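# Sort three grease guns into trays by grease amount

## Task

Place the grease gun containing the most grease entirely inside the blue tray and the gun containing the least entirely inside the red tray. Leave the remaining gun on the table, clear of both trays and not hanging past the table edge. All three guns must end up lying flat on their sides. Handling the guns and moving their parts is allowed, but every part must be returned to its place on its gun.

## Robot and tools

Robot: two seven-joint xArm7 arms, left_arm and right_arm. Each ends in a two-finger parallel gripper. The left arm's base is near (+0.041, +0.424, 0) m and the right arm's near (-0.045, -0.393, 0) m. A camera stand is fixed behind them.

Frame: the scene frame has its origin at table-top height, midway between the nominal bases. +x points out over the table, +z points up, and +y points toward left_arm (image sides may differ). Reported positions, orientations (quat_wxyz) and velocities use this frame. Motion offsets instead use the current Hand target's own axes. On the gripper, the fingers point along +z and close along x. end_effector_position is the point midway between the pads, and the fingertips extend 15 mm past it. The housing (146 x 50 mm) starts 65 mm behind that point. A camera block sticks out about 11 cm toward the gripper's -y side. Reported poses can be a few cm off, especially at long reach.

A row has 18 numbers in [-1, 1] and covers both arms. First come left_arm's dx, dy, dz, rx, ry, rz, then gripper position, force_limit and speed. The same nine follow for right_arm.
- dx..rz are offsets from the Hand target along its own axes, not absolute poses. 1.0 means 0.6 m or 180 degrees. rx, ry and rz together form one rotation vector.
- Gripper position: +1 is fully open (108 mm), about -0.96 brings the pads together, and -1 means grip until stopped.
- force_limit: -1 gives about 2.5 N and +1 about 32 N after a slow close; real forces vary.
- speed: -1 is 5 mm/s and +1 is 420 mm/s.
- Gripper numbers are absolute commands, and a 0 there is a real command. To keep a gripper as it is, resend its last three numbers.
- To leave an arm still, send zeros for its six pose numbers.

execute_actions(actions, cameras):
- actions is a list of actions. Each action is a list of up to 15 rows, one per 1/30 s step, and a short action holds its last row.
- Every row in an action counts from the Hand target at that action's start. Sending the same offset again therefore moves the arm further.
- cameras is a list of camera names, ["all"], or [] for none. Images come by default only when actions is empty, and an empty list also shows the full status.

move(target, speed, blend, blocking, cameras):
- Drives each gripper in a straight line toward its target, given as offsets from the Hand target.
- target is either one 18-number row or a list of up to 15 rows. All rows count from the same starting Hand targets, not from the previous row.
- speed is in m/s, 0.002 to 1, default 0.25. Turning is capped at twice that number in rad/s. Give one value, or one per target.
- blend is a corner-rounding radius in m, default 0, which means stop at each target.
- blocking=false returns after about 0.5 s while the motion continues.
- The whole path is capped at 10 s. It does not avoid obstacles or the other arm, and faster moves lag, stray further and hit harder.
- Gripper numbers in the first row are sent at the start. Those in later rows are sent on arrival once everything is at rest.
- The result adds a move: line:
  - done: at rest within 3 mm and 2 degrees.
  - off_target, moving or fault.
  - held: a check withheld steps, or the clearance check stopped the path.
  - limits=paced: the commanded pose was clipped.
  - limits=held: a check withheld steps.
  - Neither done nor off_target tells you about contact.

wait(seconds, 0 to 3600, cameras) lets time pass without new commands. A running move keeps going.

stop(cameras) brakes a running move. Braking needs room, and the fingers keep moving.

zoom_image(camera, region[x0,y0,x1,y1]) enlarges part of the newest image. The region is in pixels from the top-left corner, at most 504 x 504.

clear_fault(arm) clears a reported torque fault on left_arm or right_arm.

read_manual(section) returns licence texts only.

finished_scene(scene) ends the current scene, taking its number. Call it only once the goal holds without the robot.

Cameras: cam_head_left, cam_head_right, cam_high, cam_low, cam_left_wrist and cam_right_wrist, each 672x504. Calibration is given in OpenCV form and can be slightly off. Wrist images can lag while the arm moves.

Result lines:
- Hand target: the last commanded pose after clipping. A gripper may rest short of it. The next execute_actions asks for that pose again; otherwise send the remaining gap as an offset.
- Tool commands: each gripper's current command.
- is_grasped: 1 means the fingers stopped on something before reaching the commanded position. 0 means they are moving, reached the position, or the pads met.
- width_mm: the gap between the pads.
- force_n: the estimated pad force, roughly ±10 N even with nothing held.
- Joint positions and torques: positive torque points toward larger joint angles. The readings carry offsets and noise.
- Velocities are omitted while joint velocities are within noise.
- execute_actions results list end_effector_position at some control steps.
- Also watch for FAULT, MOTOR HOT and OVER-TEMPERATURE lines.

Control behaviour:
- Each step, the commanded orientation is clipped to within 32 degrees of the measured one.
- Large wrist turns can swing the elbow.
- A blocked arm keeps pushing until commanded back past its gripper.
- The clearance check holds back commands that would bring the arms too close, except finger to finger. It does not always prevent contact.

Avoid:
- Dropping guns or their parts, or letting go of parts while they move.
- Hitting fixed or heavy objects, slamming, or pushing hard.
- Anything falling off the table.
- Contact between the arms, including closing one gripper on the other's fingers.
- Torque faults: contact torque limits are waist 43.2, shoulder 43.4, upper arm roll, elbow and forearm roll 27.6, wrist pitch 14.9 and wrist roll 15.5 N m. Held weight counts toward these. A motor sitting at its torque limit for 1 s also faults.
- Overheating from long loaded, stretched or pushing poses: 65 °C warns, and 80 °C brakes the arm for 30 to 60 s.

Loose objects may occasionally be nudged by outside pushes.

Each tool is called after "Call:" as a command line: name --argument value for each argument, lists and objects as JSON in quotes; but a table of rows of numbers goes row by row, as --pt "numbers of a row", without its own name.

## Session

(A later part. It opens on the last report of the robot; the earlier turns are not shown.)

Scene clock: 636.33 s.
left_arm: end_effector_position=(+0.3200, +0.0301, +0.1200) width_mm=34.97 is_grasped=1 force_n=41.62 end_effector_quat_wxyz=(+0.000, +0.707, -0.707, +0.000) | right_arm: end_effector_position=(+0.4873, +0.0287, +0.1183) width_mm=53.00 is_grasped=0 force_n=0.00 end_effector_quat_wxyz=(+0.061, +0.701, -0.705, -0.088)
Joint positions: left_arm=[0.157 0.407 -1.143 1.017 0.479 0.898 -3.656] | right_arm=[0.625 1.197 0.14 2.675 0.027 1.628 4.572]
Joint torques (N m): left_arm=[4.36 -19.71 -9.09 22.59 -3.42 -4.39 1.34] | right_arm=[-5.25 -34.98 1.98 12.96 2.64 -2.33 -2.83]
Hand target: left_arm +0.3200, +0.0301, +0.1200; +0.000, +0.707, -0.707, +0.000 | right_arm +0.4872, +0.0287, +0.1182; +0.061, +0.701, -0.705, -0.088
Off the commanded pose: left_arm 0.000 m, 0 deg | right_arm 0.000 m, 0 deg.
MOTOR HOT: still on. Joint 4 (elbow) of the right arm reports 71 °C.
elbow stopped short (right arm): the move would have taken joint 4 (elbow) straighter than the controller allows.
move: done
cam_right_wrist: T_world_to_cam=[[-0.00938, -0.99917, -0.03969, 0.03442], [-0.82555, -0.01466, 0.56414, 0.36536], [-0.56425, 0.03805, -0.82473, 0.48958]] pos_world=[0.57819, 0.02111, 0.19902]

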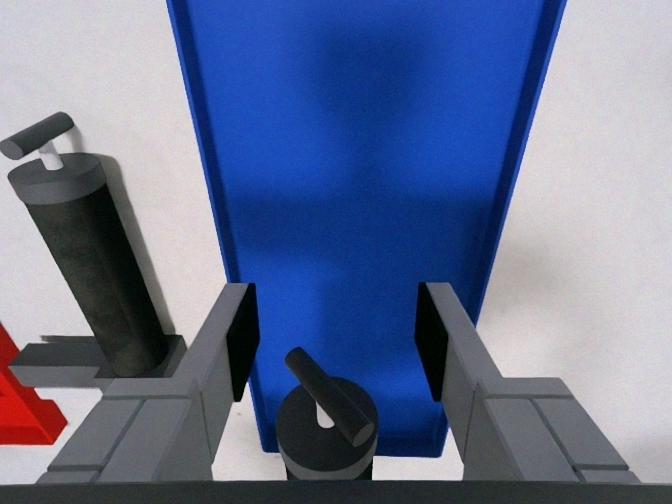

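Call:
move --pt "0 -0.0395 0 0 0 0 -1 0.8 -0.6 0 0 0 0 0 0 0 0.5 -0.2" --pt "0 -0.0345 0 0 0 0 -1 0.8 -0.6 0 0 0 0 0 0 0 0.5 -0.2" --speed '[0.1,0.05]'

Call:
move --target '[0,0,0,0,0,0,-1,0.8,-0.6,0,0,0,0,0,0,-1,1,-0.9]'

Call:
move --target '[0,0.0167,0,0,0,0,-1,0.8,-0.6,0,0,0,0,0,0,-1,1,-0.9]' --speed 0.05

Call:
move --target '[0,0.0167,0,0,0,0,-1,0.8,-0.6,0,0,0,0,0,0,-1,1,-0.9]' --speed 0.05

Call:
move --target '[0,0.0167,0,0,0,0,-1,0.8,-0.6,0,0,0,0,0,0,-1,1,-0.9]' --speed 0.05

Call:
move --target '[0,0.0167,0,0,0,0,-1,0.8,-0.6,0,0,0,0,0,0,-1,1,-0.9]' --speed 0.05

Call:
move --target '[0,0.0167,0,0,0,0,-1,0.8,-0.6,0,0,0,0,0,0,-1,1,-0.9]' --speed 0.05

Call:
move --target '[0,0.0167,0,0,0,0,-1,0.8,-0.6,0,0,0,0,0,0,-1,1,-0.9]' --speed 0.05 --cameras '["cam_right_wrist"]'

Scene clock: 644.57 s.
left_arm: end_effector_position=(+0.3407, +0.0300, +0.1200) width_mm=34.97 is_grasped=1 force_n=41.62 end_effector_quat_wxyz=(+0.000, +0.707, -0.707, +0.000) | right_arm: end_effector_position=(+0.4873, +0.0287, +0.1183) width_mm=53.00 is_grasped=0 force_n=0.00 end_effector_quat_wxyz=(+0.061, +0.701, -0.705, -0.088)
Joint positions: left_arm=[0.139 0.447 -1.104 1.068 0.506 0.921 -3.636] | right_arm=[0.624 1.197 0.14 2.675 0.027 1.628 4.572]
Joint torques (N m): left_arm=[4.48 -21.57 -9.62 22.33 -3.38 -4.33 -1.64] | right_arm=[-5.21 -35.45 2.81 12.83 2.78 -2.13 -2.74]
Hand target: left_arm +0.3407, +0.0301, +0.1200; +0.000, +0.707, -0.707, +0.000 | right_arm +0.4873, +0.0287, +0.1183; +0.061, +0.701, -0.705, -0.088
Off the commanded pose: left_arm 0.000 m, 0 deg | right_arm 0.000 m, 0 deg.
MOTOR HOT: still on. Joint 4 (elbow) of the right arm reports 69 °C.
move: done

Scene clock: 646.53 s.
left_arm: end_effector_position=(+0.3407, +0.0300, +0.1200) width_mm=34.97 is_grasped=1 force_n=43.81 end_effector_quat_wxyz=(+0.000, +0.707, -0.707, +0.000) | right_arm: end_effector_position=(+0.4873, +0.0288, +0.1183) width_mm=8.18 is_grasped=1 force_n=33.70 end_effector_quat_wxyz=(+0.061, +0.702, -0.705, -0.088)
Joint positions: left_arm=[0.139 0.446 -1.104 1.068 0.506 0.921 -3.636] | right_arm=[0.624 1.197 0.14 2.675 0.027 1.628 4.572]
Joint torques (N m): left_arm=[5.49 -19.95 -2.78 22.8 -1.03 1.14 -2.22] | right_arm=[-6.26 -33.89 -2.67 12.86 -1.57 0.5 -2.21]
Hand target: left_arm +0.3407, +0.0301, +0.1200; +0.000, +0.707, -0.707, +0.000 | right_arm +0.4873, +0.0287, +0.1183; +0.061, +0.701, -0.705, -0.088
Off the commanded pose: left_arm 0.000 m, 0 deg | right_arm 0.000 m, 0 deg.
MOTOR HOT: still on. Joint 4 (elbow) of the right arm reports 69 °C.
move: done

Scene clock: 647.07 s.
left_arm: end_effector_position=(+0.3307, +0.0301, +0.1200) width_mm=34.97 is_grasped=1 force_n=43.69 end_effector_quat_wxyz=(+0.000, +0.707, -0.707, +0.000) | right_arm: end_effector_position=(+0.4873, +0.0287, +0.1183) width_mm=8.18 is_grasped=1 force_n=33.67 end_effector_quat_wxyz=(+0.061, +0.701, -0.705, -0.088)
Joint positions: left_arm=[0.148 0.427 -1.122 1.043 0.493 0.91 -3.646] | right_arm=[0.624 1.197 0.14 2.675 0.027 1.628 4.572]
Joint torques (N m): left_arm=[7.58 -20.35 -6.06 18.22 -4.46 -1.36 -3.48] | right_arm=[-6.73 -32.62 -4.36 12.73 -3.99 0.53 -2.05]
Hand target: left_arm +0.3307, +0.0301, +0.1200; +0.000, +0.707, -0.707, +0.000 | right_arm +0.4873, +0.0287, +0.1183; +0.061, +0.701, -0.705, -0.088
Off the commanded pose: left_arm 0.000 m, 0 deg | right_arm 0.000 m, 0 deg.
MOTOR HOT: still on. Joint 4 (elbow) of the right arm reports 69 °C.
move: done

Scene clock: 647.60 s.
left_arm: end_effector_position=(+0.3207, +0.0301, +0.1199) width_mm=34.97 is_grasped=1 force_n=43.57 end_effector_quat_wxyz=(+0.000, +0.707, -0.707, +0.000) | right_arm: end_effector_position=(+0.4873, +0.0287, +0.1183) width_mm=8.18 is_grasped=1 force_n=33.69 end_effector_quat_wxyz=(+0.061, +0.701, -0.705, -0.088)
Joint positions: left_arm=[0.156 0.408 -1.141 1.019 0.48 0.899 -3.655] | right_arm=[0.624 1.197 0.14 2.675 0.027 1.628 4.572]
Joint torques (N m): left_arm=[7.08 -19.83 -6.12 18.72 -4.55 -1.66 -3.5] | right_arm=[-6.6 -31.39 -3.54 13.13 -3.67 0.31 -2.39]
Hand target: left_arm +0.3207, +0.0301, +0.1200; +0.000, +0.707, -0.707, +0.000 | right_arm +0.4873, +0.0287, +0.1183; +0.061, +0.701, -0.705, -0.088
Off the commanded pose: left_arm 0.000 m, 0 deg | right_arm 0.000 m, 0 deg.
MOTOR HOT: still on. Joint 4 (elbow) of the right arm reports 69 °C.
move: done

Scene clock: 648.13 s.
left_arm: end_effector_position=(+0.3107, +0.0301, +0.1199) width_mm=34.97 is_grasped=1 force_n=43.43 end_effector_quat_wxyz=(+0.000, +0.707, -0.707, +0.000) | right_arm: end_effector_position=(+0.4873, +0.0287, +0.1183) width_mm=8.18 is_grasped=1 force_n=33.70 end_effector_quat_wxyz=(+0.061, +0.701, -0.705, -0.088)
Joint positions: left_arm=[0.165 0.389 -1.161 0.995 0.466 0.888 -3.663] | right_arm=[0.624 1.197 0.14 2.675 0.027 1.628 4.572]
Joint torques (N m): left_arm=[6.8 -18.93 -6.26 18.82 -4.71 -1.78 -3.5] | right_arm=[-6.37 -30.27 -2.96 13.18 -2.92 0.01 -2.87]
Hand target: left_arm +0.3107, +0.0301, +0.1199; +0.000, +0.707, -0.707, +0.000 | right_arm +0.4873, +0.0287, +0.1183; +0.061, +0.701, -0.705, -0.088
Off the commanded pose: left_arm 0.000 m, 0 deg | right_arm 0.000 m, 0 deg.
MOTOR HOT: still on. Joint 4 (elbow) of the right arm reports 69 °C.
move: done

Scene clock: 648.67 s.
left_arm: end_effector_position=(+0.3007, +0.0301, +0.1199) width_mm=34.97 is_grasped=1 force_n=43.30 end_effector_quat_wxyz=(+0.000, +0.707, -0.707, +0.000) | right_arm: end_effector_position=(+0.4873, +0.0287, +0.1183) width_mm=8.18 is_grasped=1 force_n=33.71 end_effector_quat_wxyz=(+0.061, +0.701, -0.705, -0.088)
Joint positions: left_arm=[0.175 0.37 -1.182 0.972 0.45 0.878 -3.672] | right_arm=[0.624 1.197 0.14 2.675 0.027 1.628 4.572]
Joint torques (N m): left_arm=[6.64 -17.82 -6.07 19.17 -4.35 -2.04 -3.31] | right_arm=[-6.24 -28.81 -2.38 13.55 -2.48 -0.19 -2.84]
Hand target: left_arm +0.3007, +0.0300, +0.1199; +0.000, +0.707, -0.707, +0.000 | right_arm +0.4873, +0.0287, +0.1183; +0.061, +0.701, -0.705, -0.088
Off the commanded pose: left_arm 0.000 m, 0 deg | right_arm 0.000 m, 0 deg.
MOTOR HOT: still on. Joint 4 (elbow) of the right arm reports 69 °C.
move: done

Scene clock: 649.20 s.
left_arm: end_effector_position=(+0.2907, +0.0300, +0.1199) width_mm=34.97 is_grasped=1 force_n=43.18 end_effector_quat_wxyz=(+0.000, +0.707, -0.707, +0.000) | right_arm: end_effector_position=(+0.4873, +0.0287, +0.1183) width_mm=8.18 is_grasped=1 force_n=33.72 end_effector_quat_wxyz=(+0.061, +0.701, -0.705, -0.088)
Joint positions: left_arm=[0.185 0.35 -1.204 0.95 0.434 0.867 -3.679] | right_arm=[0.624 1.197 0.14 2.675 0.027 1.628 4.572]
Joint torques (N m): left_arm=[6.16 -17.03 -6.16 19.23 -4.75 -2.26 -3.26] | right_arm=[-6.33 -27.57 -1.71 13.67 -1.75 -0.56 -2.88]
Hand target: left_arm +0.2906, +0.0300, +0.1199; +0.000, +0.707, -0.707, +0.000 | right_arm +0.4873, +0.0287, +0.1183; +0.061, +0.701, -0.705, -0.088
Off the commanded pose: left_arm 0.000 m, 0 deg | right_arm 0.000 m, 0 deg.
MOTOR HOT: still on. Joint 4 (elbow) of the right arm reports 69 °C.
move: done

Scene clock: 649.73 s.
left_arm: end_effector_position=(+0.2806, +0.0300, +0.1199) width_mm=34.97 is_grasped=1 force_n=43.08 end_effector_quat_wxyz=(+0.000, +0.707, -0.707, +0.000) | right_arm: end_effector_position=(+0.4873, +0.0287, +0.1183) width_mm=8.18 is_grasped=1 force_n=33.75 end_effector_quat_wxyz=(+0.061, +0.701, -0.705, -0.088)
Joint positions: left_arm=[0.196 0.331 -1.228 0.928 0.417 0.857 -3.687] | right_arm=[0.624 1.197 0.14 2.675 0.027 1.628 4.572]
Joint torques (N m): left_arm=[6.12 -15.66 -6.1 19.54 -4.61 -2.34 -3.28] | right_arm=[-6.21 -25.97 -1.12 14 -1.38 -0.83 -2.8]
Hand target: left_arm +0.2806, +0.0300, +0.1199; +0.000, +0.707, -0.707, +0.000 | right_arm +0.4873, +0.0287, +0.1183; +0.061, +0.701, -0.705, -0.088
Off the commanded pose: left_arm 0.000 m, 0 deg | right_arm 0.000 m, 0 deg.
MOTOR HOT: still on. Joint 4 (elbow) of the right arm reports 69 °C.
move: done
cam_right_wrist: T_world_to_cam=[[-0.00943, -0.99916, -0.03977, 0.03447], [-0.82555, -0.01466, 0.56414, 0.36536], [-0.56425, 0.03815, -0.82472, 0.48957]] pos_world=[0.57819, 0.02111, 0.19902]

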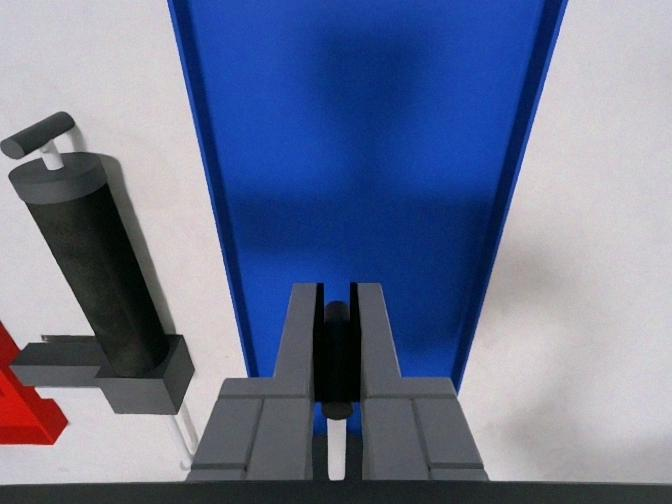

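Call:
move --target '[0,-0.1012,0,0,0,0,-1,0.8,-0.6,0,0,0,0,0,0,-1,1,-0.9]' --speed 0.1

Call:
move --pt "0 0 0 0 0 0 -1 0.8 -0.6 0 0 0 0 0 0 0 0.5 -0.2" --pt "0 0 0 0 0 0 -1 0.8 -0.6 -0.008 0.045 -0.212 0 0 0 0 0.5 -0.2" --speed '[0.1,0.2]' --cameras '["cam_right_wrist"]'

Call:
move --pt "-0.225 0 -0.05 0 0 0 -1 0.8 -0.6 0 0 0 0 0 0 0 0.5 -0.2" --pt "-0.0283 -0.2312 -0.05 0 0 0 -1 0.8 -0.6 0.672 0.381 0.107 0.0663 0.0131 -0.0013 0 0.5 -0.2" --pt "-0.0283 -0.2312 0.1 0 0 0 -1 0.8 -0.6 0.672 0.381 0.107 0.0663 0.0131 -0.0013 0 0.5 -0.2" --speed '[0.3,0.4,0.15]' --blend '[0.03,0.02,0]' --cameras '["cam_left_wrist"]'

Scene clock: 657.80 s.
left_arm: end_effector_position=(+0.3412, +0.0300, +0.1199) width_mm=34.97 is_grasped=1 force_n=43.68 end_effector_quat_wxyz=(+0.000, +0.707, -0.707, +0.000) | right_arm: end_effector_position=(+0.4873, +0.0287, +0.1183) width_mm=8.18 is_grasped=1 force_n=33.76 end_effector_quat_wxyz=(+0.061, +0.701, -0.705, -0.088)
Joint positions: left_arm=[0.138 0.447 -1.103 1.069 0.507 0.921 -3.635] | right_arm=[0.624 1.197 0.14 2.675 0.027 1.628 4.572]
Joint torques (N m): left_arm=[2.42 -16.27 0.42 29.08 5.06 1.1 -0.55] | right_arm=[-4.76 -25.56 -0.77 15.67 0.38 0.47 -2.77]
Hand target: left_arm +0.3413, +0.0301, +0.1200; +0.000, +0.707, -0.707, +0.000 | right_arm +0.4873, +0.0287, +0.1183; +0.061, +0.701, -0.705, -0.088
Off the commanded pose: left_arm 0.000 m, 0 deg | right_arm 0.000 m, 0 deg.
MOTOR HOT: still on. Joint 4 (elbow) of the right arm reports 69 °C.
move: done

Scene clock: 659.33 s.
left_arm: end_effector_position=(+0.3414, +0.0301, +0.1200) width_mm=34.97 is_grasped=1 force_n=41.45 end_effector_quat_wxyz=(+0.000, +0.707, -0.707, +0.000) | right_arm: end_effector_position=(+0.4869, +0.0282, +0.2480) width_mm=52.99 is_grasped=0 force_n=0.00 end_effector_quat_wxyz=(-0.001, +0.700, -0.710, -0.082) end_effector_velocity=(+0.000, +0.000, +0.001) end_effector_angular_velocity=(+0.001, -0.001, +0.002)
Joint positions: left_arm=[0.138 0.447 -1.103 1.07 0.507 0.921 -3.635] | right_arm=[0.618 1.019 0.152 2.707 0.033 1.712 4.601]
Joint velocities: left_arm=[within noise] | right_arm=[-0.002 -0.001 0.007 -0.001 -0.006 0 -0.001]
Joint torques (N m): left_arm=[-2.57 -17.18 -9.65 23.09 -2.88 -3.37 -1.13] | right_arm=[-5.31 -34.04 3.13 12.41 -1.8 -1.78 2.9]
Hand target: left_arm +0.3413, +0.0301, +0.1200; +0.000, +0.707, -0.707, +0.000 | right_arm +0.4877, +0.0286, +0.2484; +0.061, +0.701, -0.705, -0.088
Off the commanded pose: left_arm 0.000 m, 0 deg | right_arm 0.001 m, 7 deg.
MOTOR HOT: still on. Joint 4 (elbow) of the right arm reports 69 °C.
elbow stopped short (right arm): the move would have taken joint 4 (elbow) straighter than the controller allows.
elbow read too straight (right arm): the controller reads joint 4 (elbow) straighter than it allows; while it does, the hand can move without a command.
move: off_target (right_arm)
cam_right_wrist: T_world_to_cam=[[-0.02199, -0.99283, -0.11753, 0.06429], [-0.87678, -0.03733, 0.47945, 0.33839], [-0.4804, 0.11359, -0.86967, 0.56459]] pos_world=[0.56933, 0.01233, 0.33632]

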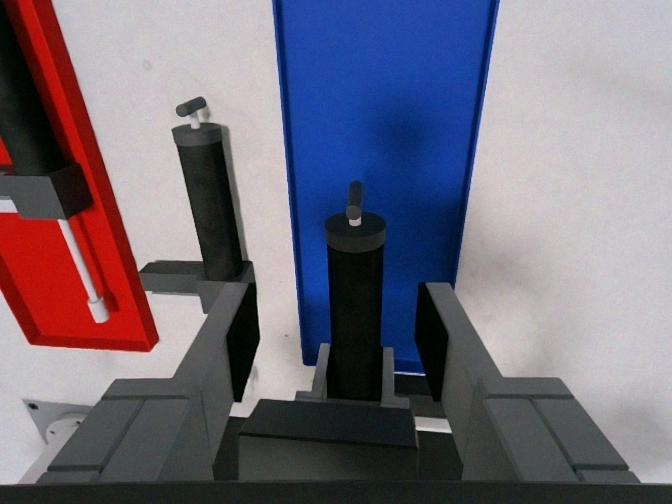

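Scene clock: 662.30 s.
left_arm: end_effector_position=(+0.4801, +0.0471, +0.0601) width_mm=34.97 is_grasped=1 force_n=41.46 end_effector_quat_wxyz=(+0.000, +0.707, -0.707, +0.000) | right_arm: end_effector_position=(+0.2474, -0.3717, +0.2186) width_mm=52.99 is_grasped=0 force_n=0.00 end_effector_quat_wxyz=(+0.002, +0.707, -0.707, +0.000)
Joint positions: left_arm=[0.04 0.788 -0.878 1.416 0.716 0.981 -3.505] | right_arm=[0.229 -0.619 -0.096 0.533 -0.063 1.155 4.059]
Joint torques (N m): left_arm=[-4.08 -27.32 -9.13 26.1 4.21 -4.49 -1.62] | right_arm=[-5.45 -10 -0.36 13.39 -2.03 -2.59 -2.86]
Hand target: left_arm +0.4801, +0.0471, +0.0600; +0.000, +0.707, -0.707, +0.000 | right_arm +0.2474, -0.3717, +0.2186; +0.002, +0.707, -0.707, +0.000
Off the commanded pose: left_arm 0.000 m, 0 deg | right_arm 0.000 m, 0 deg.
MOTOR HOT: still on. Joint 4 (elbow) of the right arm reports 69 °C.
elbow stopped short (right arm): the move would have taken joint 4 (elbow) straighter than the controller allows.
move: done
cam_left_wrist: T_world_to_cam=[[0.02421, -0.99956, -0.01734, 0.03651], [-0.92959, -0.02889, 0.36745, 0.44281], [-0.36779, 0.00722, -0.92988, 0.34982]] pos_world=[0.53941, 0.04676, 0.16322]

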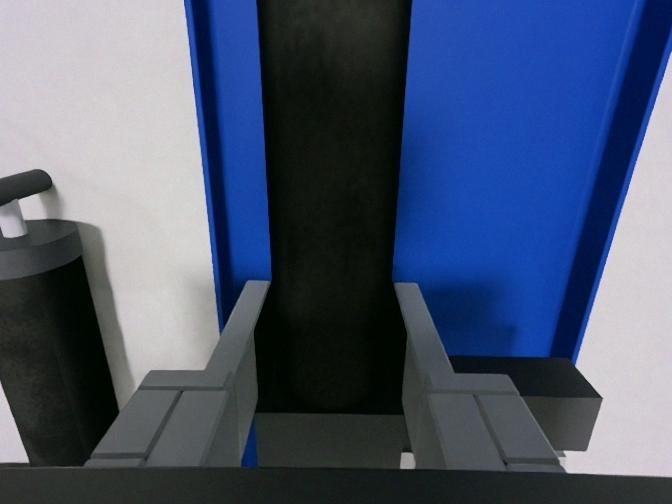

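Call:
move --pt "0 0 0.047 0 0 0 -1 0.8 -0.6 0 0 0 0 0 0 0 0.5 -0.2" --pt "0 0 0.047 0 0 0 -0.22 0.8 -0.6 0 0 0 0 0 0 0 0.5 -0.2" --pt "0 0 -0.2 0 0 0 -0.22 0.8 -0.6 0 0 0 0 0 0 0 0.5 -0.2" --speed '[0.08,0.1,0.2]' --cameras '["cam_high","cam_left_wrist"]'

Call:
zoom_image --camera "cam_high" --region '[290, 200, 530, 420]'

Scene clock: 668.90 s.
left_arm: end_effector_position=(+0.4800, +0.0471, +0.1800) width_mm=40.89 is_grasped=0 force_n=0.00 end_effector_quat_wxyz=(+0.000, +0.707, -0.707, +0.000) | right_arm: end_effector_position=(+0.2474, -0.3717, +0.2186) width_mm=52.99 is_grasped=0 force_n=0.00 end_effector_quat_wxyz=(+0.002, +0.707, -0.707, +0.000)
Joint positions: left_arm=[0.098 0.625 -1.001 1.521 0.556 1.207 -3.412] | right_arm=[0.229 -0.619 -0.096 0.533 -0.063 1.155 4.059]
Joint torques (N m): left_arm=[4.52 -28.6 -10.6 25.99 -3.29 -0.75 1.43] | right_arm=[-5.37 -10.04 -0.3 13.38 -2.21 -2.41 -2.72]
Hand target: left_arm +0.4800, +0.0471, +0.1800; +0.000, +0.707, -0.707, +0.000 | right_arm +0.2474, -0.3717, +0.2186; +0.002, +0.707, -0.707, +0.000
Off the commanded pose: left_arm 0.000 m, 0 deg | right_arm 0.000 m, 0 deg.
MOTOR HOT: still on. Joint 4 (elbow) of the right arm reports 68 °C.
move: done
cam_left_wrist: T_world_to_cam=[[0.02421, -0.99956, -0.01734, 0.0387], [-0.92956, -0.02889, 0.36754, 0.39859], [-0.36787, 0.00722, -0.92985, 0.46141]] pos_world=[0.53931, 0.04686, 0.28322]

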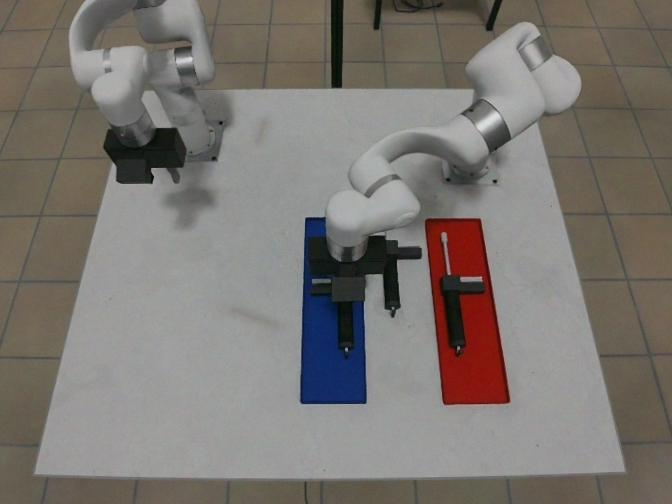

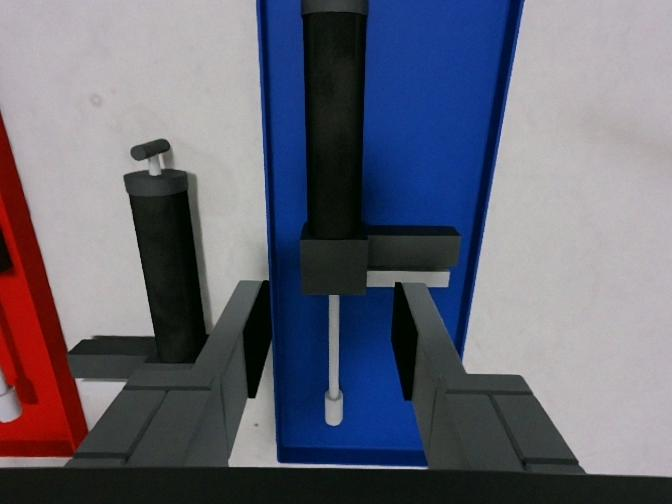

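Scaled by 2.100.

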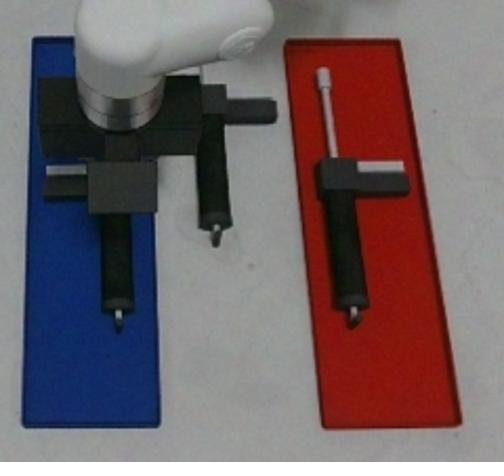

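Call:
finished_scene --scene 2

The scene is finished: the task was done.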